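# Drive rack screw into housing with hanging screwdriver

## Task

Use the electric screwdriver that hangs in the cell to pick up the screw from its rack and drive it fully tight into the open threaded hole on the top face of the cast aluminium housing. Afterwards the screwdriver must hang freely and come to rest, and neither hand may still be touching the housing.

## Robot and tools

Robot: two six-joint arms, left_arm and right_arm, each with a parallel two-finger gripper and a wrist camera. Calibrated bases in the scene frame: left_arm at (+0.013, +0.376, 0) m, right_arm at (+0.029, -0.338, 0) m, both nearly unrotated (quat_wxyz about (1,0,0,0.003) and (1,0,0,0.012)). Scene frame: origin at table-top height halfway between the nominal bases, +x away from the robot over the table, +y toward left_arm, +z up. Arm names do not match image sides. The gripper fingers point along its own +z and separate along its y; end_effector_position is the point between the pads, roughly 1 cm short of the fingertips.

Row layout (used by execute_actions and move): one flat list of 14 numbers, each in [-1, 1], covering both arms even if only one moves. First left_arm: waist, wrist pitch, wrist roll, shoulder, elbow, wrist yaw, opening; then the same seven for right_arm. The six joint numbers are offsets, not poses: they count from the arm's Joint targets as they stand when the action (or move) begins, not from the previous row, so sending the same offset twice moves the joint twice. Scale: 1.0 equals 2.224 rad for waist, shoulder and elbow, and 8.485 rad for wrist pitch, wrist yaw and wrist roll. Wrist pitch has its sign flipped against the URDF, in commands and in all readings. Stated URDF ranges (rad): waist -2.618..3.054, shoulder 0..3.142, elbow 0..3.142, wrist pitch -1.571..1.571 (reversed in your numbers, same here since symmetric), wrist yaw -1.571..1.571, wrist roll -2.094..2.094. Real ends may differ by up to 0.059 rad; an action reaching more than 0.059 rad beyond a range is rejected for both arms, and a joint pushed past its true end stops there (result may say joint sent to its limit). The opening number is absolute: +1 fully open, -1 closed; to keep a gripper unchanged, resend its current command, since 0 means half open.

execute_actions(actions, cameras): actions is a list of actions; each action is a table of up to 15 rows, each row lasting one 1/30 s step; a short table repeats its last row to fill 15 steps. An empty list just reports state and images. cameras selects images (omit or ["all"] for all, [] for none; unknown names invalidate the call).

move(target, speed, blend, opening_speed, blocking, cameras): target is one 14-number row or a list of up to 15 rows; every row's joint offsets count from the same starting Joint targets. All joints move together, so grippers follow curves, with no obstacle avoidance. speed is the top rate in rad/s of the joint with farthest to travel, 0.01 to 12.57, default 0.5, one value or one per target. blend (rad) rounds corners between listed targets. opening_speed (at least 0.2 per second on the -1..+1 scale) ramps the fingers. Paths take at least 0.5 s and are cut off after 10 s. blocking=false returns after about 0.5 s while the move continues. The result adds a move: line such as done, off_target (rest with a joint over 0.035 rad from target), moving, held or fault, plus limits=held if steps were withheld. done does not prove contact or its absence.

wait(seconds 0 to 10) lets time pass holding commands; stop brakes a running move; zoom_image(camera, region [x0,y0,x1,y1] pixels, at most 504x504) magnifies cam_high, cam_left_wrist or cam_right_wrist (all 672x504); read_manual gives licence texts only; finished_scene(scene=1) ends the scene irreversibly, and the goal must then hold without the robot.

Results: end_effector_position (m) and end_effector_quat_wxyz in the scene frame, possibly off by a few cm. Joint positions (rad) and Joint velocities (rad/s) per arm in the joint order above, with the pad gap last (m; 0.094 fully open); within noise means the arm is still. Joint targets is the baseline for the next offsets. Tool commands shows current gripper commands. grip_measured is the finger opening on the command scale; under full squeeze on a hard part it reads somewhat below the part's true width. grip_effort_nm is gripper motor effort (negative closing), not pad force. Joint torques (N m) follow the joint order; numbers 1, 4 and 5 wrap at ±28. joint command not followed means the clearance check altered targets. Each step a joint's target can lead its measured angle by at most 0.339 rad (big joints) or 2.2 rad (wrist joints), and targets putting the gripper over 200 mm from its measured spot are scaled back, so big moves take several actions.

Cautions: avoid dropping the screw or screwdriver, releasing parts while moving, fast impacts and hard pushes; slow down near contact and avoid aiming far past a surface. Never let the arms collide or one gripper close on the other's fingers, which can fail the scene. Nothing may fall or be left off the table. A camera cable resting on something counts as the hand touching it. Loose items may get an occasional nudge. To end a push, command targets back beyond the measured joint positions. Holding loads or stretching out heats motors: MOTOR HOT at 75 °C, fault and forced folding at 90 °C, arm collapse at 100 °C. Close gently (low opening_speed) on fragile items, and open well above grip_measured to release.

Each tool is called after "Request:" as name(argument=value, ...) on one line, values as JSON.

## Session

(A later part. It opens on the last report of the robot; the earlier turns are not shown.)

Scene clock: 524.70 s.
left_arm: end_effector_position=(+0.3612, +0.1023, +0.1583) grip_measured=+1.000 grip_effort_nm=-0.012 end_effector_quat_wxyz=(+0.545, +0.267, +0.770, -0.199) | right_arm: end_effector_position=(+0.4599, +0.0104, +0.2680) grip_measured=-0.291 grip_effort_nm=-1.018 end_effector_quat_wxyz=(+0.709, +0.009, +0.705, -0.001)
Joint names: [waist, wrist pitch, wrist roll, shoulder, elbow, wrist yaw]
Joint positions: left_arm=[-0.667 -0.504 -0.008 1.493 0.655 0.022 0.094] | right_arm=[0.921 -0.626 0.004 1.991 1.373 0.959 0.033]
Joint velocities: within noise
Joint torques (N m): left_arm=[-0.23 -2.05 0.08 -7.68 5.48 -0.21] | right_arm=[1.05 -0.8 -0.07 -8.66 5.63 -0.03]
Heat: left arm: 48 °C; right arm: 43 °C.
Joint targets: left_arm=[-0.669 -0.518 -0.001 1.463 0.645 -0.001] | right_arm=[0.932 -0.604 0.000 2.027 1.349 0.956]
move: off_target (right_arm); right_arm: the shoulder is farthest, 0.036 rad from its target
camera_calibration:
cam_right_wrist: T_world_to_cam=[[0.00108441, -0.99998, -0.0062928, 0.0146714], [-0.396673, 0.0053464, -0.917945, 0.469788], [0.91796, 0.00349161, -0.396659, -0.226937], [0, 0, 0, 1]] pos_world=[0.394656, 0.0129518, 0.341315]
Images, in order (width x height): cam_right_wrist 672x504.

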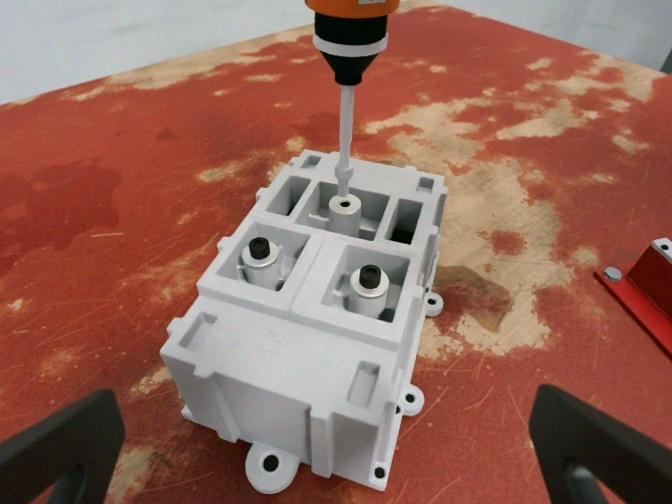

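Request:
move(target=[[0.2325,-0.0185,0,0.1569,0.0868,0.1254,1,0,0,0,0,0,0,-0.6]], speed=0.7, cameras=["cam_right_wrist"])

Request:
zoom_image(camera="cam_right_wrist", region=[250, 120, 370, 240])

Scene clock: 531.63 s.
left_arm: end_effector_position=(+0.4004, +0.1646, +0.1492) grip_measured=+1.000 grip_effort_nm=-0.012 end_effector_quat_wxyz=(+0.464, +0.335, +0.687, -0.447) | right_arm: end_effector_position=(+0.4599, +0.0103, +0.2680) grip_measured=-0.291 grip_effort_nm=-1.013 end_effector_quat_wxyz=(+0.709, +0.009, +0.705, -0.002)
Joint names: [waist, wrist pitch, wrist roll, shoulder, elbow, wrist yaw]
Joint positions: left_arm=[-0.152 -0.647 -0.01 1.799 0.806 1.049 0.094] | right_arm=[0.921 -0.626 0.004 1.991 1.373 0.959 0.033]
Joint velocities: within noise
Joint torques (N m): left_arm=[-0.03 -1.89 0.09 -5.97 8.02 0.31] | right_arm=[0.81 -0.83 -0.1 -8.64 5.75 -0.03]
Heat: left arm: 48 °C; right arm: 43 °C.
Joint targets: left_arm=[-0.152 -0.675 -0.001 1.812 0.838 1.064] | right_arm=[0.932 -0.604 0.000 2.027 1.349 0.956]
move: off_target (right_arm); right_arm: the shoulder is farthest, 0.036 rad from its target
camera_calibration:
cam_right_wrist: T_world_to_cam=[[0.000637695, -0.99998, -0.00631376, 0.014855], [-0.396671, 0.00554284, -0.917944, 0.469785], [0.917961, 0.00308985, -0.39666, -0.226933], [0, 0, 0, 1]] pos_world=[0.394656, 0.0129519, 0.341315]
Images, in order (width x height): cam_right_wrist 672x504.

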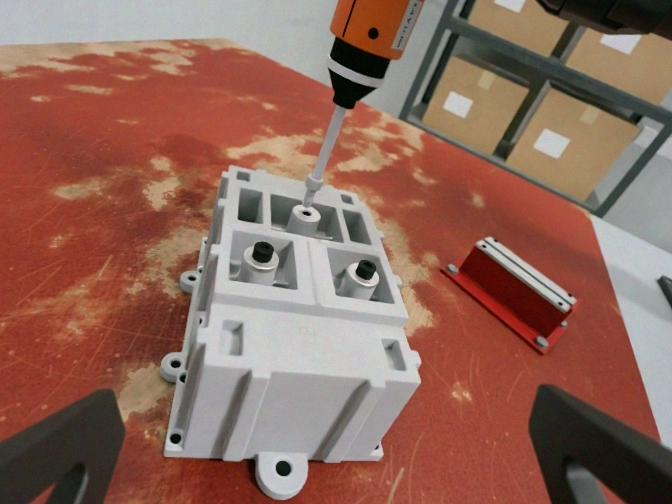

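Scaled by 4.200 from the camera's 672x504 image, which has a finer 960x720 frame.

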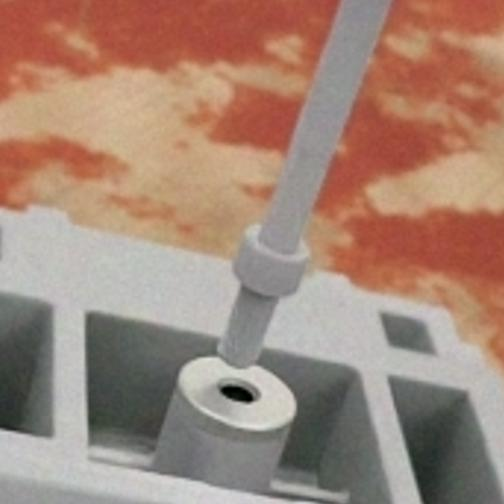

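Request:
move(target=[[0,0,0,0,0,0,1,-0.0108,-0.0042,0,0.0027,-0.0108,0,-0.6]], speed=0.1, cameras=["cam_left_wrist","cam_right_wrist"])

Request:
zoom_image(camera="cam_right_wrist", region=[250, 120, 370, 240])

Scene clock: 551.43 s.
left_arm: end_effector_position=(+0.4003, +0.1645, +0.1494) grip_measured=+1.000 grip_effort_nm=-0.012 end_effector_quat_wxyz=(+0.464, +0.335, +0.687, -0.447) | right_arm: end_effector_position=(+0.4625, +0.0037, +0.2635) grip_measured=-0.291 grip_effort_nm=-1.018 end_effector_quat_wxyz=(+0.710, +0.014, +0.704, -0.004)
Joint names: [waist, wrist pitch, wrist roll, shoulder, elbow, wrist yaw]
Joint positions: left_arm=[-0.152 -0.647 -0.01 1.799 0.806 1.049 0.094] | right_arm=[0.91 -0.653 0.004 1.991 1.351 0.96 0.033]
Joint velocities: within noise
Joint torques (N m): left_arm=[-0.06 -1.88 0.1 -6.02 8.05 0.3] | right_arm=[-0.14 -0.87 -0.11 -8.14 5.49 -0.02]
Heat: left arm: 46 °C; right arm: 41 °C.
Joint targets: left_arm=[-0.152 -0.675 -0.001 1.812 0.838 1.063] | right_arm=[0.908 -0.640 0.000 2.033 1.325 0.956]
move: off_target (right_arm); right_arm: the shoulder is farthest, 0.042 rad from its target
camera_calibration:
cam_left_wrist: T_world_to_cam=[[-0.882803, -0.364315, 0.296536, 0.367418], [-0.443321, 0.437423, -0.782386, 0.261312], [0.155323, -0.822153, -0.547667, 0.239921], [0, 0, 0, 1]] pos_world=[0.402937, 0.216803, 0.226891]
cam_right_wrist: T_world_to_cam=[[-0.0107761, -0.999895, -0.00969913, 0.0144003], [-0.394262, 0.0131625, -0.918904, 0.465966], [0.918935, -0.00607816, -0.394362, -0.232015], [0, 0, 0, 1]] pos_world=[0.397074, 0.00685523, 0.33682]
Images, in order (width x height): cam_left_wrist 672x504, cam_right_wrist 672x504.

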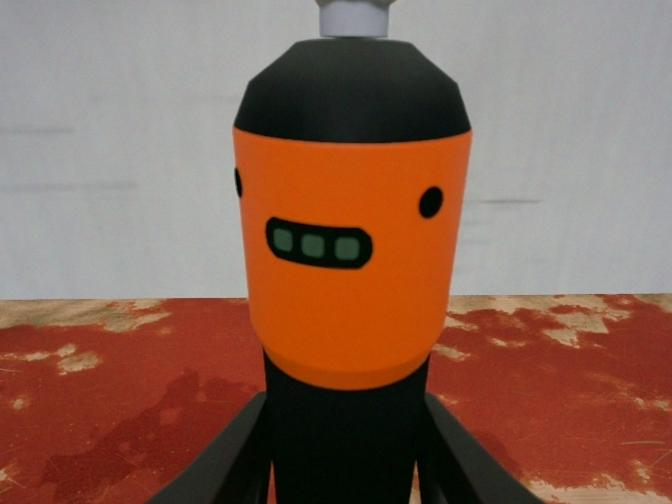

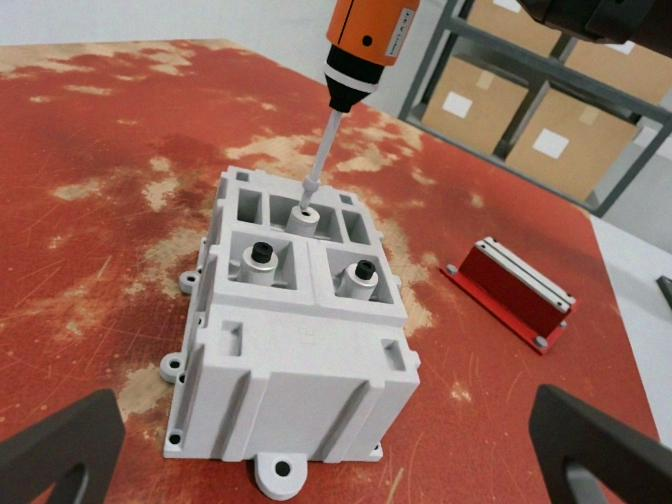

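Scaled by 4.200 from the camera's 672x504 image, which has a finer 960x720 frame.

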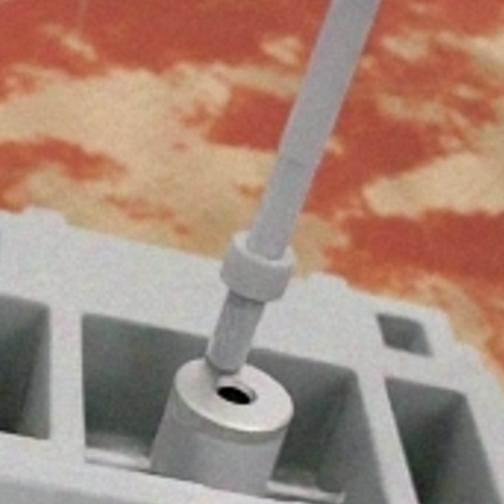

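Request:
move(target=[[0,0,0,0,0,0,1,0.0103,0,0,0,0,0,-0.6]], speed=0.1, cameras=["cam_right_wrist"])

Request:
zoom_image(camera="cam_right_wrist", region=[250, 120, 370, 240])

Scene clock: 562.50 s.
left_arm: end_effector_position=(+0.4003, +0.1645, +0.1494) grip_measured=+1.000 grip_effort_nm=-0.017 end_effector_quat_wxyz=(+0.465, +0.335, +0.687, -0.447) | right_arm: end_effector_position=(+0.4573, +0.0101, +0.2637) grip_measured=-0.291 grip_effort_nm=-1.018 end_effector_quat_wxyz=(+0.710, +0.009, +0.704, +0.001)
Joint names: [waist, wrist pitch, wrist roll, shoulder, elbow, wrist yaw]
Joint positions: left_arm=[-0.152 -0.648 -0.01 1.799 0.806 1.05 0.094] | right_arm=[0.924 -0.653 0.004 1.991 1.351 0.96 0.033]
Joint velocities: within noise
Joint torques (N m): left_arm=[-0.05 -1.88 0.09 -6.01 8.02 0.3] | right_arm=[0.51 -0.88 -0.1 -8.18 5.53 -0.02]
Heat: left arm: 46 °C; right arm: 41 °C.
Joint targets: left_arm=[-0.152 -0.675 -0.001 1.812 0.838 1.064] | right_arm=[0.931 -0.640 0.000 2.033 1.326 0.956]
move: off_target (right_arm); right_arm: the shoulder is farthest, 0.042 rad from its target
camera_calibration:
cam_right_wrist: T_world_to_cam=[[0.00381106, -0.999939, -0.0103196, 0.0141347], [-0.394031, 0.00798318, -0.919063, 0.463956], [0.919089, 0.00756884, -0.393976, -0.2275], [0, 0, 0, 1]] pos_world=[0.391852, 0.0121519, 0.336921]
Images, in order (width x height): cam_right_wrist 672x504.

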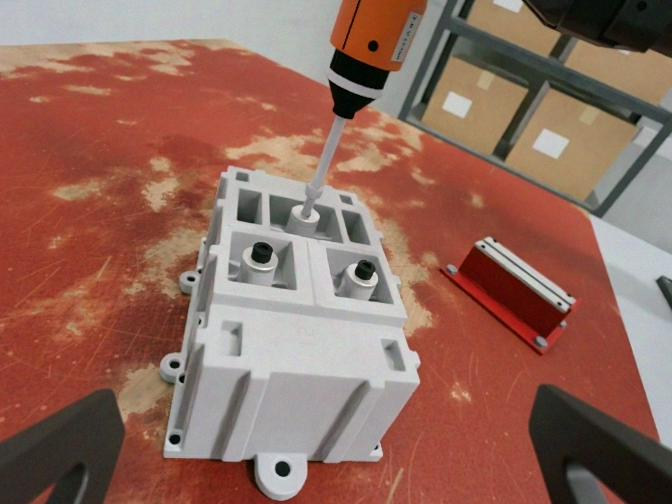

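Scaled by 4.200 from the camera's 672x504 image, which has a finer 960x720 frame.

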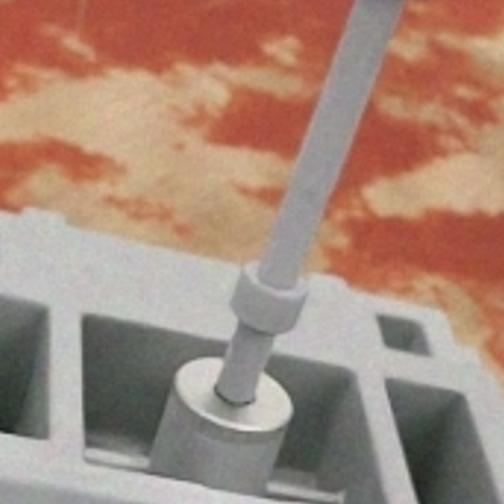

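Request:
move(target=[[-0.2325,0.0185,0,-0.1569,-0.0868,-0.1254,1,0,0,0,0,0,0,-0.6]], speed=0.7, cameras=["cam_right_wrist"])

Request:
zoom_image(camera="cam_right_wrist", region=[280, 110, 400, 230])

Scene clock: 570.63 s.
left_arm: end_effector_position=(+0.3611, +0.1021, +0.1584) grip_measured=+1.000 grip_effort_nm=-0.017 end_effector_quat_wxyz=(+0.545, +0.267, +0.770, -0.199) | right_arm: end_effector_position=(+0.4573, +0.0101, +0.2637) grip_measured=-0.291 grip_effort_nm=-1.018 end_effector_quat_wxyz=(+0.710, +0.009, +0.704, +0.001)
Joint names: [waist, wrist pitch, wrist roll, shoulder, elbow, wrist yaw]
Joint positions: left_arm=[-0.667 -0.505 -0.008 1.493 0.655 0.023 0.094] | right_arm=[0.924 -0.653 0.004 1.991 1.351 0.96 0.033]
Joint velocities: within noise
Joint torques (N m): left_arm=[-0.24 -2.04 0.07 -7.64 5.45 -0.22] | right_arm=[0.57 -0.88 -0.11 -8.28 5.59 -0.05]
Heat: left arm: 46 °C; right arm: 41 °C.
Joint targets: left_arm=[-0.669 -0.518 -0.001 1.463 0.645 -0.001] | right_arm=[0.931 -0.640 0.000 2.033 1.326 0.956]
move: off_target (right_arm); right_arm: the shoulder is farthest, 0.042 rad from its target
camera_calibration:
cam_right_wrist: T_world_to_cam=[[0.00381106, -0.999939, -0.0103196, 0.0141347], [-0.394031, 0.00798318, -0.919063, 0.463956], [0.919089, 0.00756884, -0.393976, -0.2275], [0, 0, 0, 1]] pos_world=[0.391852, 0.0121519, 0.336921]
Images, in order (width x height): cam_right_wrist 672x504.

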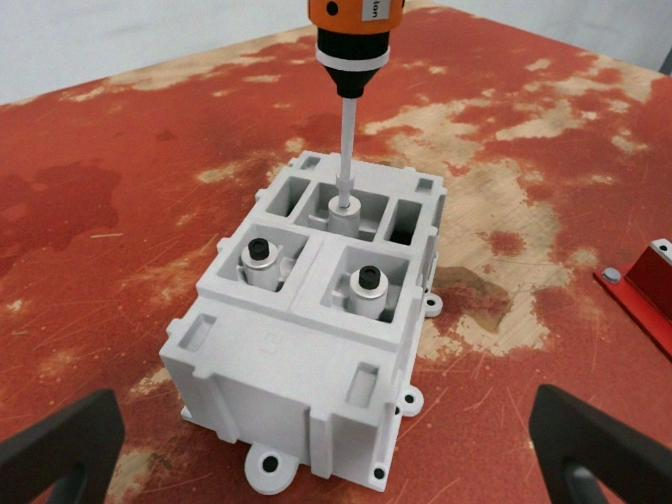

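Scaled by 4.200 from the camera's 672x504 image, which has a finer 960x720 frame.

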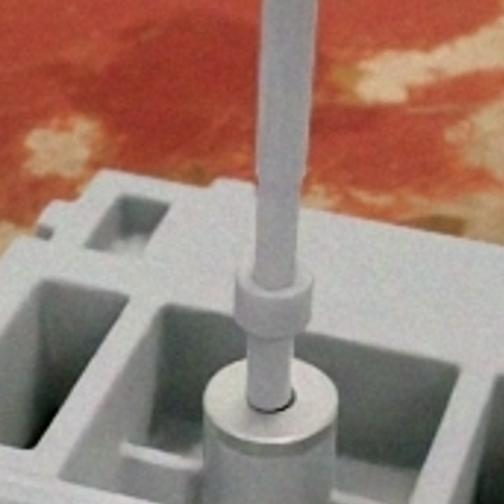

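Request:
move(target=[[0,0,0,0,0,0,1,0,-0.0025,0,0.004,-0.0056,0,-0.6]], speed=0.1, cameras=["cam_left_wrist","cam_right_wrist"])

Request:
zoom_image(camera="cam_right_wrist", region=[280, 110, 400, 230])

Scene clock: 590.40 s.
left_arm: end_effector_position=(+0.3612, +0.1023, +0.1583) grip_measured=+1.000 grip_effort_nm=-0.012 end_effector_quat_wxyz=(+0.545, +0.267, +0.770, -0.199) | right_arm: end_effector_position=(+0.4571, +0.0093, +0.2624) grip_measured=-0.291 grip_effort_nm=-1.018 end_effector_quat_wxyz=(+0.713, +0.015, +0.701, +0.004)
Joint names: [waist, wrist pitch, wrist roll, shoulder, elbow, wrist yaw]
Joint positions: left_arm=[-0.667 -0.504 -0.008 1.493 0.655 0.022 0.094] | right_arm=[0.924 -0.683 0.004 1.996 1.341 0.963 0.033]
Joint velocities: within noise
Joint torques (N m): left_arm=[-0.21 -2.04 0.08 -7.65 5.46 -0.21] | right_arm=[0.66 -0.77 -0.1 -7.76 5.29 -0.06]
Heat: left arm: 47 °C; right arm: 41 °C.
Joint targets: left_arm=[-0.669 -0.518 -0.001 1.463 0.645 -0.001] | right_arm=[0.931 -0.661 0.000 2.042 1.313 0.956]
move: off_target (right_arm); right_arm: the shoulder is farthest, 0.046 rad from its target
camera_calibration:
cam_left_wrist: T_world_to_cam=[[-0.638684, -0.769402, 0.010152, 0.306127], [-0.540716, 0.439386, -0.717333, 0.302856], [0.547457, -0.463639, -0.696656, 0.0449829], [0, 0, 0, 1]] pos_world=[0.334651, 0.12332, 0.245478]
cam_right_wrist: T_world_to_cam=[[0.000845903, -0.999735, -0.0230084, 0.0180323], [-0.385656, 0.0209024, -0.922406, 0.459686], [0.922642, 0.0096536, -0.385537, -0.231609], [0, 0, 0, 1]] pos_world=[0.390958, 0.0106548, 0.335138]
Images, in order (width x height): cam_left_wrist 672x504, cam_right_wrist 672x504.

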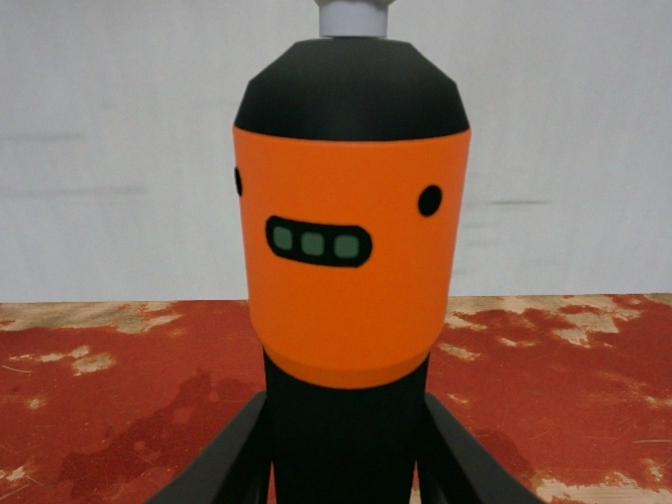

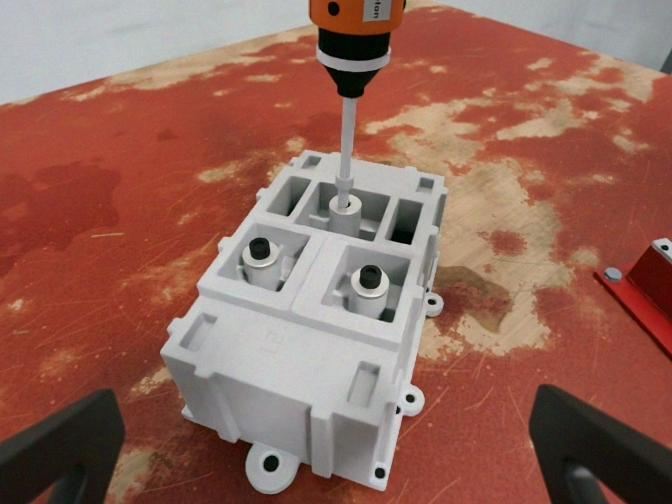

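Scaled by 4.200 from the camera's 672x504 image, which has a finer 960x720 frame.

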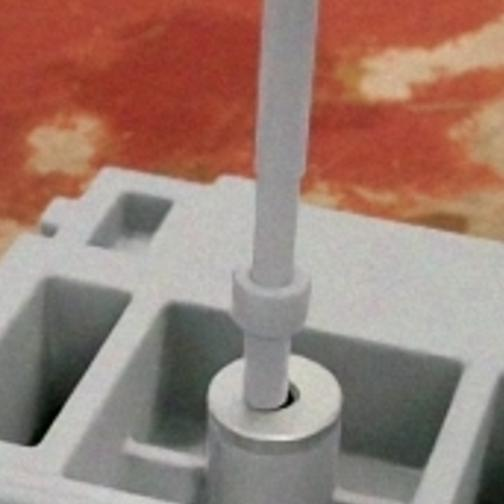

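Request:
move(target=[[0,0,0,0,0,0,1,0,0.0017,0,0,0,0,-0.6]], speed=0.1, cameras=["cam_left_wrist","cam_right_wrist"])

Request:
zoom_image(camera="cam_right_wrist", region=[280, 110, 400, 230])

Scene clock: 604.63 s.
left_arm: end_effector_position=(+0.3612, +0.1023, +0.1582) grip_measured=+1.000 grip_effort_nm=-0.022 end_effector_quat_wxyz=(+0.544, +0.267, +0.770, -0.199) | right_arm: end_effector_position=(+0.4571, +0.0092, +0.2624) grip_measured=-0.291 grip_effort_nm=-1.018 end_effector_quat_wxyz=(+0.713, +0.015, +0.701, +0.004)
Joint names: [waist, wrist pitch, wrist roll, shoulder, elbow, wrist yaw]
Joint positions: left_arm=[-0.667 -0.504 -0.008 1.493 0.655 0.022 0.094] | right_arm=[0.924 -0.684 0.004 1.996 1.341 0.964 0.033]
Joint velocities: within noise
Joint torques (N m): left_arm=[-0.21 -2.04 0.08 -7.65 5.46 -0.22] | right_arm=[0.5 -0.67 -0.07 -7.77 5.27 -0.09]
Heat: left arm: 48 °C; right arm: 41 °C.
Joint targets: left_arm=[-0.669 -0.518 -0.001 1.463 0.645 0.000] | right_arm=[0.931 -0.647 0.000 2.042 1.313 0.957]
move: off_target (right_arm); right_arm: the shoulder is farthest, 0.046 rad from its target
camera_calibration:
cam_left_wrist: T_world_to_cam=[[-0.638681, -0.769405, 0.0101152, 0.306136], [-0.540926, 0.439594, -0.717047, 0.302758], [0.547253, -0.463435, -0.696952, 0.0450287], [0, 0, 0, 1]] pos_world=[0.334651, 0.12332, 0.245378]
cam_right_wrist: T_world_to_cam=[[0.000470524, -0.999726, -0.0233884, 0.0182042], [-0.385448, 0.0213999, -0.922482, 0.459536], [0.92273, 0.00944906, -0.385332, -0.231748], [0, 0, 0, 1]] pos_world=[0.390959, 0.010555, 0.335039]
Images, in order (width x height): cam_left_wrist 672x504, cam_right_wrist 672x504.

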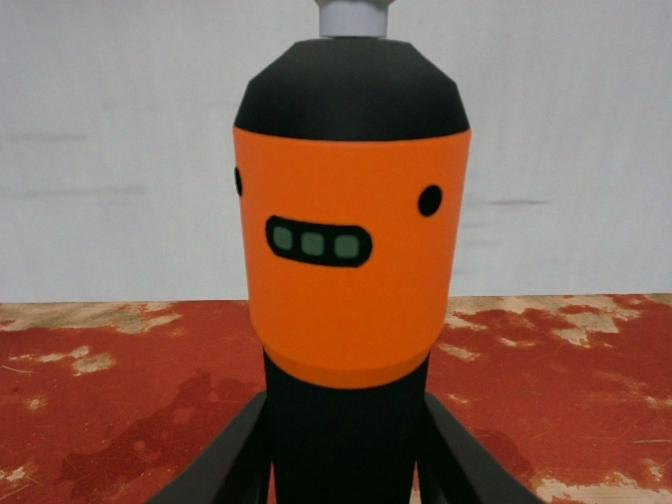

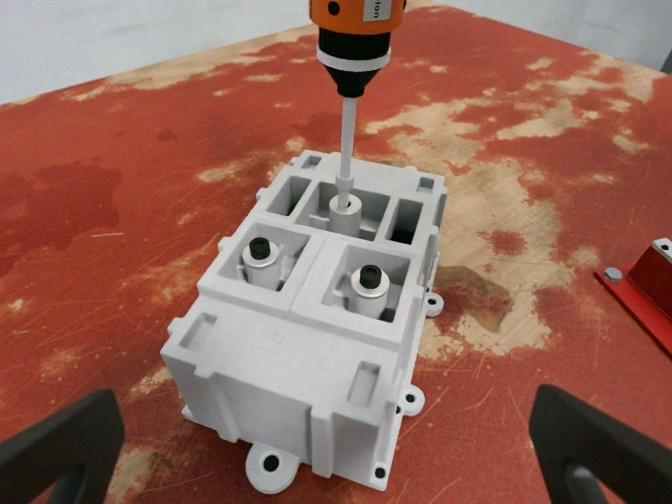

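Scaled by 4.200 from the camera's 672x504 image, which has a finer 960x720 frame.

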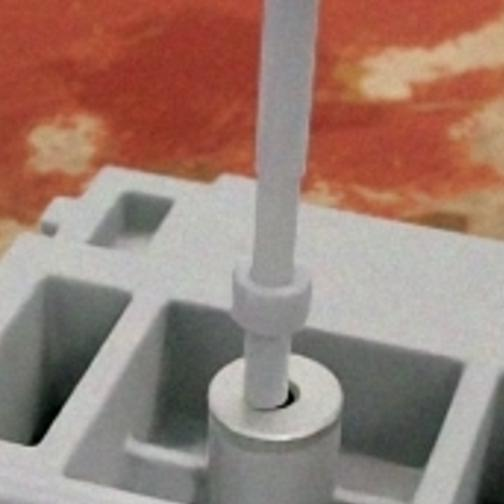

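Request:
move(target=[[0,0,0,0,0,0,1,0,0.0038,0,-0.0027,0.0180,0,-0.6]], speed=0.15, cameras=["cam_right_wrist"])

Request:
zoom_image(camera="cam_right_wrist", region=[280, 110, 400, 230])

Request:
move(target=[[0.2325,-0.0185,0,0.1569,0.0868,0.1254,1,0,0,0,0,0,0,-0.6]], speed=0.7, cameras=["cam_right_wrist"])

Request:
zoom_image(camera="cam_right_wrist", region=[250, 120, 370, 240])

Scene clock: 616.63 s.
left_arm: end_effector_position=(+0.3612, +0.1023, +0.1582) grip_measured=+1.000 grip_effort_nm=-0.022 end_effector_quat_wxyz=(+0.544, +0.267, +0.770, -0.199) | right_arm: end_effector_position=(+0.4571, +0.0092, +0.2612) grip_measured=-0.291 grip_effort_nm=-1.018 end_effector_quat_wxyz=(+0.711, +0.013, +0.703, +0.002)
Joint names: [waist, wrist pitch, wrist roll, shoulder, elbow, wrist yaw]
Joint positions: left_arm=[-0.667 -0.504 -0.008 1.493 0.655 0.022 0.094] | right_arm=[0.924 -0.677 0.004 1.996 1.341 0.964 0.033]
Joint velocities: within noise
Joint torques (N m): left_arm=[-0.2 -2.04 0.07 -7.66 5.45 -0.2] | right_arm=[0.51 -0.41 -0.08 -8.28 8.28 -0.07]
Heat: left arm: 48 °C; right arm: 40 °C.
Joint targets: left_arm=[-0.669 -0.518 -0.001 1.463 0.645 0.000] | right_arm=[0.931 -0.614 0.000 2.036 1.353 0.957]
move: off_target (right_arm); right_arm: the wrist pitch is farthest, 0.062 rad from its target
camera_calibration:
cam_right_wrist: T_world_to_cam=[[0.000407968, -0.999846, -0.0175222, 0.0167456], [-0.38932, 0.0159809, -0.920964, 0.459778], [0.921103, 0.00719745, -0.389253, -0.230446], [0, 0, 0, 1]] pos_world=[0.391258, 0.011054, 0.334031]
Images, in order (width x height): cam_right_wrist 672x504.

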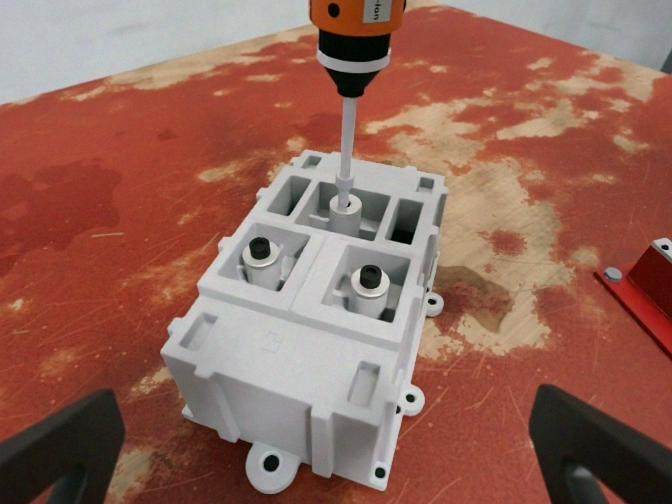

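Scaled by 4.200 from the camera's 672x504 image, which has a finer 960x720 frame.

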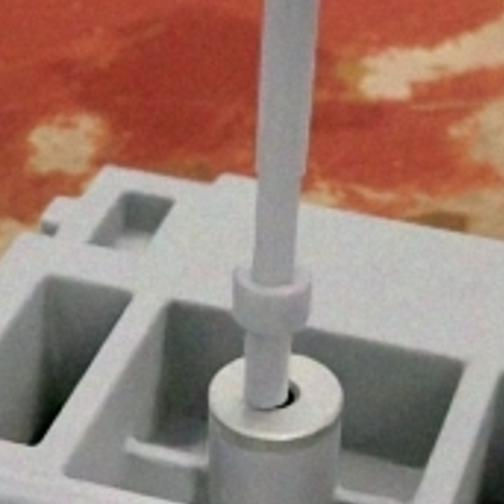

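Scene clock: 619.00 s.
left_arm: end_effector_position=(+0.4005, +0.1647, +0.1492) grip_measured=+1.000 grip_effort_nm=-0.017 end_effector_quat_wxyz=(+0.464, +0.335, +0.688, -0.447) | right_arm: end_effector_position=(+0.4571, +0.0092, +0.2612) grip_measured=-0.291 grip_effort_nm=-1.018 end_effector_quat_wxyz=(+0.711, +0.013, +0.703, +0.002)
Joint names: [waist, wrist pitch, wrist roll, shoulder, elbow, wrist yaw]
Joint positions: left_arm=[-0.151 -0.647 -0.01 1.799 0.806 1.049 0.094] | right_arm=[0.924 -0.677 0.004 1.996 1.341 0.964 0.033]
Joint velocities: within noise
Joint torques (N m): left_arm=[-0.1 -1.89 0.09 -6 8.02 0.3] | right_arm=[0.58 -0.43 -0.09 -8.25 8.23 -0.05]
Heat: left arm: 48 °C; right arm: 40 °C.
Joint targets: left_arm=[-0.152 -0.675 -0.001 1.812 0.838 1.064] | right_arm=[0.931 -0.615 0.000 2.036 1.353 0.957]
move: off_target (right_arm); right_arm: the wrist pitch is farthest, 0.063 rad from its target
camera_calibration:
cam_right_wrist: T_world_to_cam=[[0.000407968, -0.999846, -0.0175222, 0.0167456], [-0.38932, 0.0159809, -0.920964, 0.459778], [0.921103, 0.00719745, -0.389253, -0.230446], [0, 0, 0, 1]] pos_world=[0.391258, 0.011054, 0.334031]
Images, in order (width x height): cam_right_wrist 672x504.

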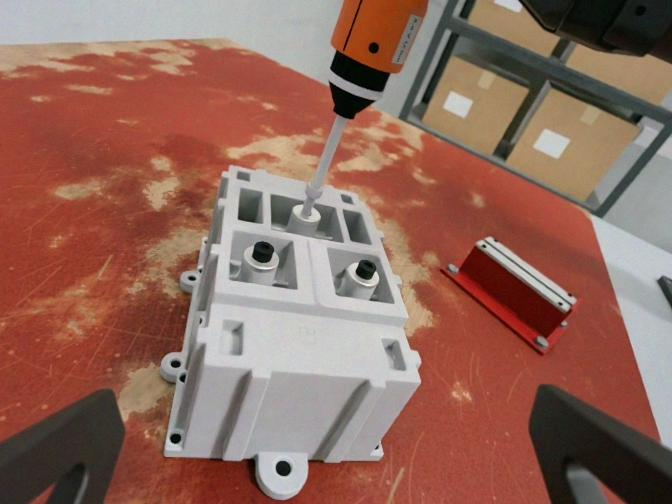

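Scaled by 4.200 from the camera's 672x504 image, which has a finer 960x720 frame.

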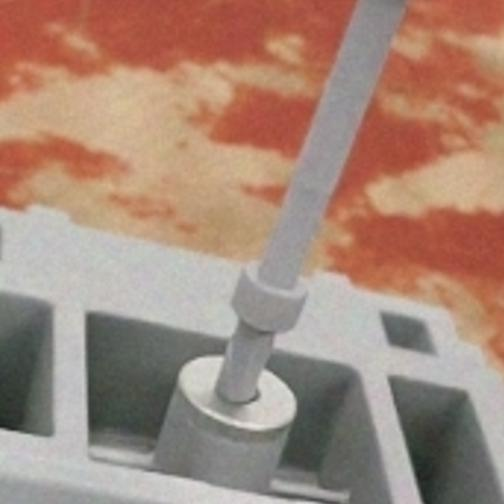

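Request:
move(target=[[0,0,0,0,0,0,1,0,0,0,0,0.0110,0,-0.6]], speed=0.15, cameras=["cam_right_wrist"])

Request:
zoom_image(camera="cam_right_wrist", region=[250, 120, 370, 240])

Scene clock: 632.03 s.
left_arm: end_effector_position=(+0.4004, +0.1647, +0.1494) grip_measured=+1.000 grip_effort_nm=-0.017 end_effector_quat_wxyz=(+0.465, +0.335, +0.687, -0.447) | right_arm: end_effector_position=(+0.4579, +0.0102, +0.2628) grip_measured=-0.291 grip_effort_nm=-1.018 end_effector_quat_wxyz=(+0.710, +0.011, +0.704, +0.000)
Joint names: [waist, wrist pitch, wrist roll, shoulder, elbow, wrist yaw]
Joint positions: left_arm=[-0.151 -0.647 -0.01 1.799 0.806 1.049 0.094] | right_arm=[0.924 -0.657 0.004 1.996 1.353 0.964 0.033]
Joint velocities: within noise
Joint torques (N m): left_arm=[-0.09 -1.88 0.1 -6.01 8.02 0.3] | right_arm=[0.47 -0.62 -0.08 -8.27 9.33 -0.07]
Heat: left arm: 46 °C; right arm: 41 °C.
Joint targets: left_arm=[-0.152 -0.675 -0.001 1.812 0.838 1.063] | right_arm=[0.931 -0.615 0.000 2.036 1.378 0.957]
move: off_target (right_arm); right_arm: the wrist pitch is farthest, 0.042 rad from its target
camera_calibration:
cam_right_wrist: T_world_to_cam=[[0.000328551, -0.999936, -0.0112991, 0.0162188], [-0.393484, 0.0102583, -0.919274, 0.463062], [0.919332, 0.00474804, -0.393455, -0.228596], [0, 0, 0, 1]] pos_world=[0.392357, 0.0125529, 0.335922]
Images, in order (width x height): cam_right_wrist 672x504.

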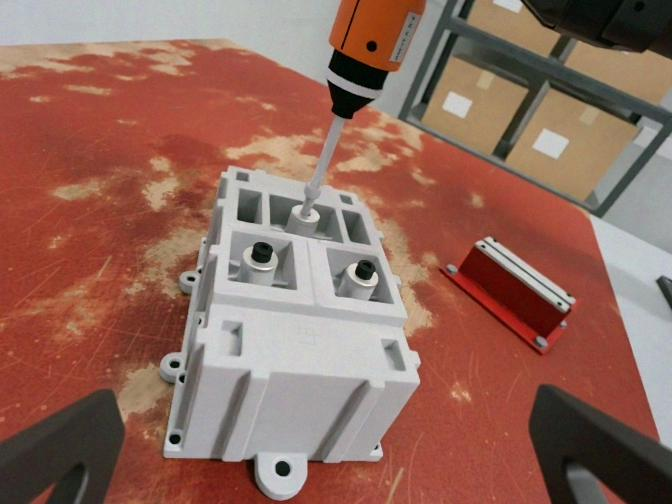

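Scaled by 4.200 from the camera's 672x504 image, which has a finer 960x720 frame.

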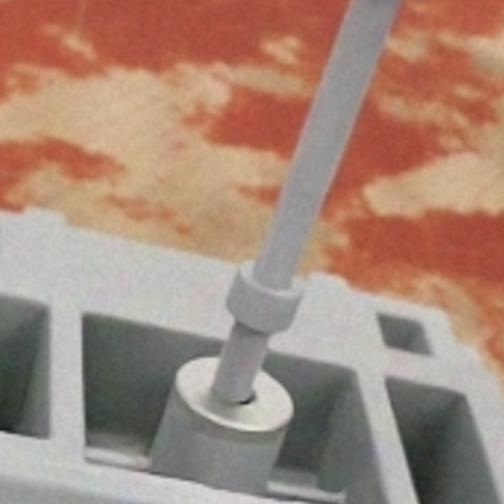

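Request:
move(target=[[0,0,0,0,0,0,1,-0.0076,0,0,0,0.004,0,-0.6]], speed=0.1, cameras=["cam_right_wrist"])

Request:
zoom_image(camera="cam_right_wrist", region=[250, 120, 370, 240])

Request:
move(target=[[-0.2325,0.0185,0,-0.1569,-0.0868,-0.1254,1,0,0,0,0,0,0,-0.6]], speed=0.7, cameras=["cam_right_wrist"])

Request:
zoom_image(camera="cam_right_wrist", region=[280, 110, 400, 230])

Scene clock: 648.67 s.
left_arm: end_effector_position=(+0.4004, +0.1647, +0.1494) grip_measured=+1.000 grip_effort_nm=-0.017 end_effector_quat_wxyz=(+0.465, +0.335, +0.687, -0.447) | right_arm: end_effector_position=(+0.4611, +0.0071, +0.2634) grip_measured=-0.291 grip_effort_nm=-1.018 end_effector_quat_wxyz=(+0.709, +0.013, +0.705, -0.004)
Joint names: [waist, wrist pitch, wrist roll, shoulder, elbow, wrist yaw]
Joint positions: left_arm=[-0.151 -0.648 -0.01 1.799 0.806 1.05 0.094] | right_arm=[0.916 -0.648 0.004 1.996 1.359 0.964 0.033]
Joint velocities: within noise
Joint torques (N m): left_arm=[-0.09 -1.88 0.1 -6.01 8.01 0.29] | right_arm=[-0.18 -0.68 -0.09 -8.32 9.52 -0.06]
Heat: left arm: 45 °C; right arm: 41 °C.
Joint targets: left_arm=[-0.152 -0.675 -0.001 1.812 0.838 1.063] | right_arm=[0.914 -0.615 0.000 2.036 1.387 0.957]
move: off_target (right_arm); right_arm: the shoulder is farthest, 0.040 rad from its target
camera_calibration:
cam_right_wrist: T_world_to_cam=[[-0.00806845, -0.999931, -0.00848251, 0.0161032], [-0.395206, 0.0109809, -0.918527, 0.465585], [0.918557, -0.00405874, -0.395268, -0.230403], [0, 0, 0, 1]] pos_world=[0.39577, 0.0100544, 0.336718]
Images, in order (width x height): cam_right_wrist 672x504.

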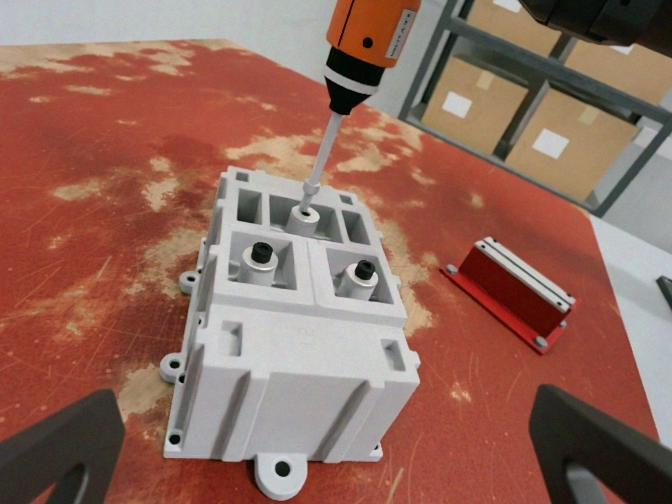

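Scaled by 4.200 from the camera's 672x504 image, which has a finer 960x720 frame.

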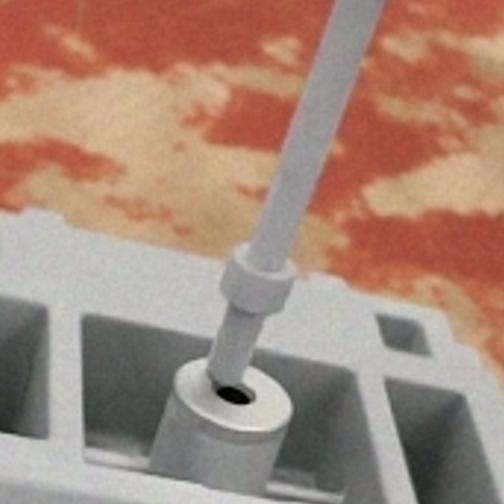

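Scene clock: 651.03 s.
left_arm: end_effector_position=(+0.3610, +0.1020, +0.1586) grip_measured=+1.000 grip_effort_nm=-0.012 end_effector_quat_wxyz=(+0.545, +0.267, +0.769, -0.199) | right_arm: end_effector_position=(+0.4611, +0.0071, +0.2634) grip_measured=-0.291 grip_effort_nm=-1.018 end_effector_quat_wxyz=(+0.709, +0.013, +0.705, -0.004)
Joint names: [waist, wrist pitch, wrist roll, shoulder, elbow, wrist yaw]
Joint positions: left_arm=[-0.667 -0.505 -0.008 1.493 0.655 0.023 0.094] | right_arm=[0.916 -0.648 0.004 1.996 1.359 0.964 0.033]
Joint velocities: within noise
Joint torques (N m): left_arm=[-0.18 -2.03 0.08 -7.66 5.49 -0.21] | right_arm=[0.03 -0.7 -0.09 -8.42 9.54 -0.08]
Heat: left arm: 46 °C; right arm: 41 °C.
Joint targets: left_arm=[-0.669 -0.518 -0.001 1.462 0.645 -0.001] | right_arm=[0.914 -0.614 0.000 2.036 1.387 0.957]
move: off_target (right_arm); right_arm: the shoulder is farthest, 0.040 rad from its target
camera_calibration:
cam_right_wrist: T_world_to_cam=[[-0.0080404, -0.999934, -0.008165, 0.0160851], [-0.395412, 0.010679, -0.918442, 0.46564], [0.918468, -0.00415609, -0.395472, -0.230297], [0, 0, 0, 1]] pos_world=[0.39577, 0.0101543, 0.336718]
Images, in order (width x height): cam_right_wrist 672x504.

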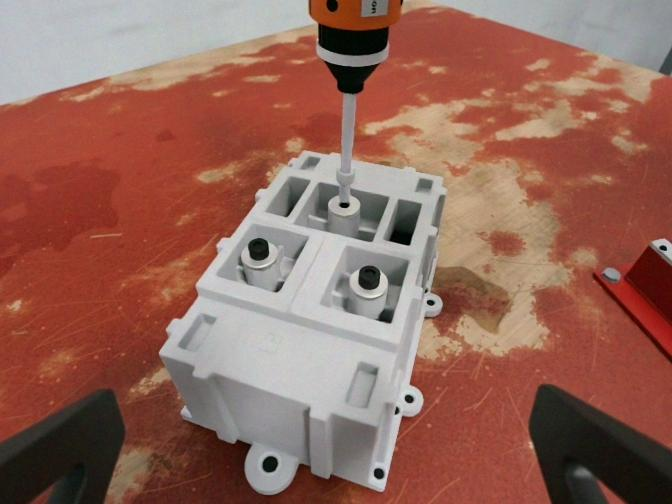

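Scaled by 4.200 from the camera's 672x504 image, which has a finer 960x720 frame.

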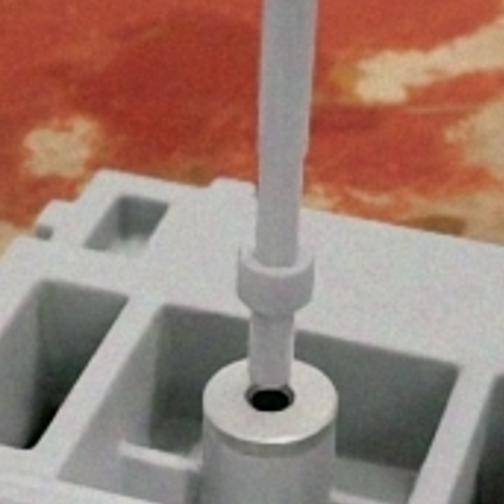

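Request:
move(target=[[0,0,0,0,0,0,1,0.0072,0,0,0,0,0,-0.6],[0,0,0,0,0,0,1,0.0072,-0.0033,0,0,-0.0324,0,-0.6]], speed=0.1, cameras=["cam_left_wrist","cam_right_wrist"])

Request:
zoom_image(camera="cam_right_wrist", region=[280, 110, 400, 230])

Scene clock: 664.00 s.
left_arm: end_effector_position=(+0.3610, +0.1022, +0.1583) grip_measured=+1.000 grip_effort_nm=-0.022 end_effector_quat_wxyz=(+0.545, +0.267, +0.770, -0.199) | right_arm: end_effector_position=(+0.4583, +0.0083, +0.2618) grip_measured=-0.291 grip_effort_nm=-1.018 end_effector_quat_wxyz=(+0.711, +0.014, +0.703, +0.001)
Joint names: [waist, wrist pitch, wrist roll, shoulder, elbow, wrist yaw]
Joint positions: left_arm=[-0.667 -0.504 -0.008 1.493 0.655 0.022 0.094] | right_arm=[0.922 -0.673 0.004 1.996 1.344 0.964 0.033]
Joint velocities: within noise
Joint torques (N m): left_arm=[-0.2 -2.04 0.08 -7.64 5.45 -0.21] | right_arm=[0.72 -0.73 -0.11 -8.31 5.05 -0.08]
Heat: left arm: 47 °C; right arm: 41 °C.
Joint targets: left_arm=[-0.669 -0.518 -0.001 1.462 0.645 0.000] | right_arm=[0.930 -0.642 0.000 2.036 1.314 0.957]
move: off_target (right_arm); right_arm: the shoulder is farthest, 0.040 rad from its target
camera_calibration:
cam_left_wrist: T_world_to_cam=[[-0.63899, -0.769148, 0.0101453, 0.306058], [-0.540547, 0.439612, -0.717321, 0.302758], [0.547266, -0.463846, -0.696669, 0.0450834], [0, 0, 0, 1]] pos_world=[0.334551, 0.12322, 0.245478]
cam_right_wrist: T_world_to_cam=[[-0.00227551, -0.999854, -0.0169074, 0.0169055], [-0.389691, 0.0164574, -0.920799, 0.460988], [0.920943, 0.00449336, -0.389672, -0.231047], [0, 0, 0, 1]] pos_world=[0.392462, 0.0103545, 0.33473]
Images, in order (width x height): cam_left_wrist 672x504, cam_right_wrist 672x504.

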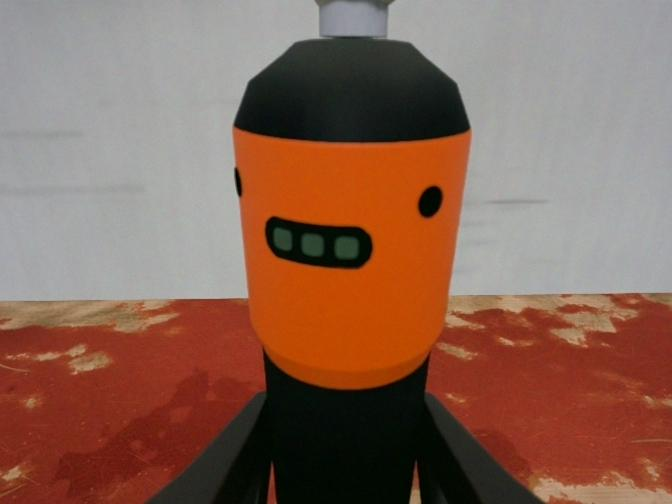

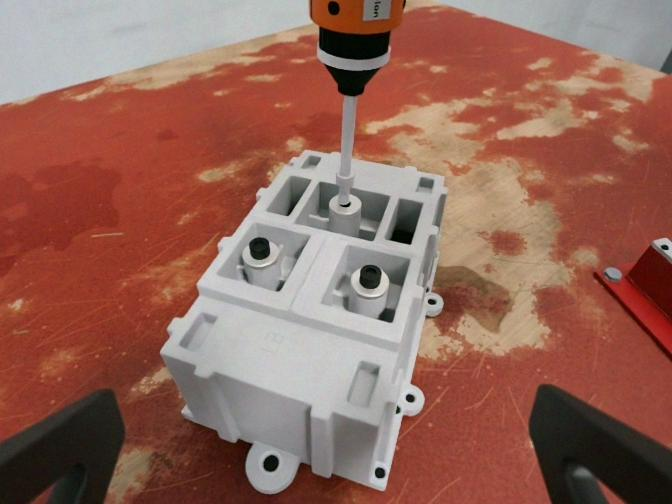

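Scaled by 4.200 from the camera's 672x504 image, which has a finer 960x720 frame.

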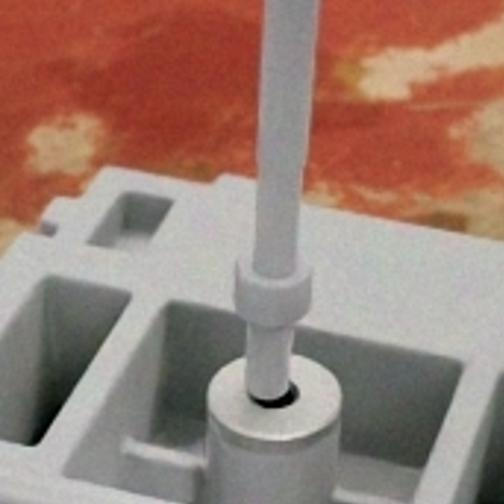

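Request:
move(target=[[0,0,0,0,0,0,1,-0.0067,0.0049,0,0,0.0387,0,-0.6],[0,0,0,0,0,0,1,0.0009,0.0014,0,0,0.0180,0,-0.6],[0,0,0,0,0,0,1,0.0009,0.0014,0,0,0.0049,0,-0.6]], speed=0.1, cameras=["cam_left_wrist","cam_right_wrist"])

Request:
zoom_image(camera="cam_right_wrist", region=[280, 110, 400, 230])

Request:
move(target=[[0.2325,-0.0185,0,0.1569,0.0868,0.1254,1,0,0,0,0,0,0,-0.6]], speed=0.7, cameras=["cam_right_wrist"])

Request:
zoom_image(camera="cam_right_wrist", region=[250, 120, 370, 240])

Scene clock: 683.57 s.
left_arm: end_effector_position=(+0.3611, +0.1023, +0.1582) grip_measured=+1.000 grip_effort_nm=-0.022 end_effector_quat_wxyz=(+0.544, +0.267, +0.770, -0.199) | right_arm: end_effector_position=(+0.4582, +0.0099, +0.2621) grip_measured=-0.291 grip_effort_nm=-1.018 end_effector_quat_wxyz=(+0.709, +0.010, +0.705, -0.001)
Joint names: [waist, wrist pitch, wrist roll, shoulder, elbow, wrist yaw]
Joint positions: left_arm=[-0.667 -0.503 -0.008 1.493 0.655 0.022 0.094] | right_arm=[0.924 -0.653 0.004 1.996 1.353 0.964 0.033]
Joint velocities: within noise
Joint torques (N m): left_arm=[-0.18 -2.04 0.07 -7.64 5.46 -0.21] | right_arm=[0.75 -0.82 -0.11 -8.35 5.34 -0.07]
Heat: left arm: 47 °C; right arm: 41 °C.
Joint targets: left_arm=[-0.669 -0.518 -0.001 1.462 0.645 -0.001] | right_arm=[0.932 -0.631 0.000 2.036 1.326 0.957]
move: off_target (right_arm); right_arm: the shoulder is farthest, 0.040 rad from its target
camera_calibration:
cam_left_wrist: T_world_to_cam=[[-0.638714, -0.76938, 0.00996057, 0.30604], [-0.540861, 0.439722, -0.717017, 0.302775], [0.547279, -0.463356, -0.696984, 0.0450965], [0, 0, 0, 1]] pos_world=[0.334551, 0.12322, 0.245478]
cam_right_wrist: T_world_to_cam=[[-0.00048866, -0.999969, -0.00788997, 0.0152905], [-0.395683, 0.00743939, -0.918357, 0.463348], [0.918387, 0.00267316, -0.395675, -0.228021], [0, 0, 0, 1]] pos_world=[0.392758, 0.0124525, 0.335418]
Images, in order (width x height): cam_left_wrist 672x504, cam_right_wrist 672x504.

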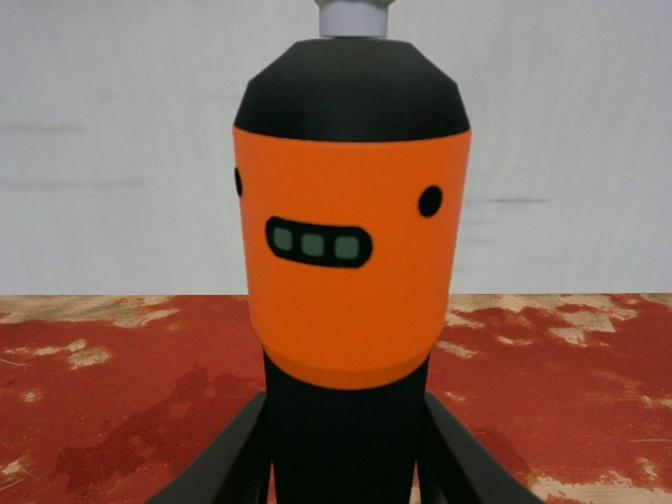

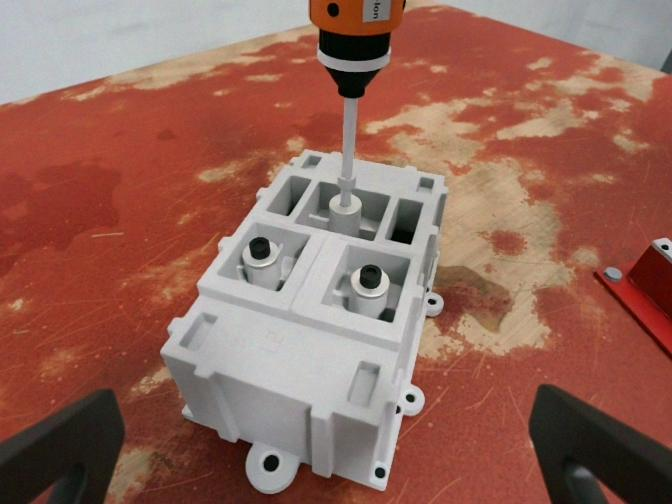

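Scaled by 4.200 from the camera's 672x504 image, which has a finer 960x720 frame.

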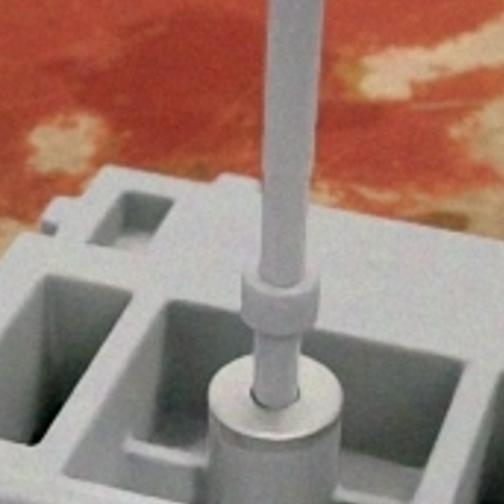

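Scene clock: 685.93 s.
left_arm: end_effector_position=(+0.4004, +0.1646, +0.1492) grip_measured=+1.000 grip_effort_nm=-0.017 end_effector_quat_wxyz=(+0.464, +0.335, +0.687, -0.447) | right_arm: end_effector_position=(+0.4582, +0.0099, +0.2621) grip_measured=-0.291 grip_effort_nm=-1.018 end_effector_quat_wxyz=(+0.709, +0.010, +0.705, -0.001)
Joint names: [waist, wrist pitch, wrist roll, shoulder, elbow, wrist yaw]
Joint positions: left_arm=[-0.152 -0.647 -0.01 1.799 0.806 1.049 0.094] | right_arm=[0.924 -0.653 0.004 1.996 1.353 0.964 0.033]
Joint velocities: within noise
Joint torques (N m): left_arm=[-0.03 -1.89 0.1 -6.01 8.03 0.31] | right_arm=[0.72 -0.78 -0.08 -8.34 5.34 -0.06]
Heat: left arm: 47 °C; right arm: 41 °C.
Joint targets: left_arm=[-0.152 -0.675 -0.001 1.812 0.838 1.064] | right_arm=[0.932 -0.631 0.000 2.036 1.326 0.957]
move: off_target (right_arm); right_arm: the shoulder is farthest, 0.040 rad from its target
camera_calibration:
cam_right_wrist: T_world_to_cam=[[-0.00048866, -0.999969, -0.00788997, 0.0152905], [-0.395683, 0.00743939, -0.918357, 0.463348], [0.918387, 0.00267316, -0.395675, -0.228021], [0, 0, 0, 1]] pos_world=[0.392758, 0.0124525, 0.335418]
Images, in order (width x height): cam_right_wrist 672x504.

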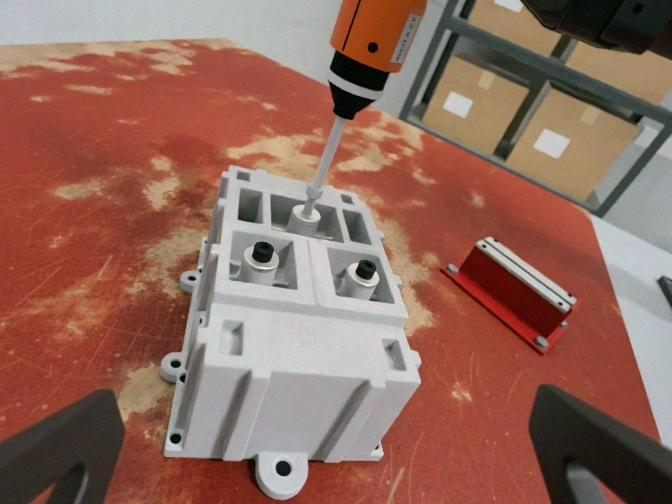

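Scaled by 4.200 from the camera's 672x504 image, which has a finer 960x720 frame.

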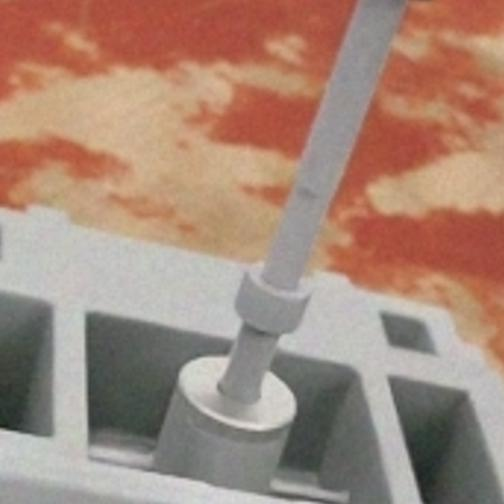

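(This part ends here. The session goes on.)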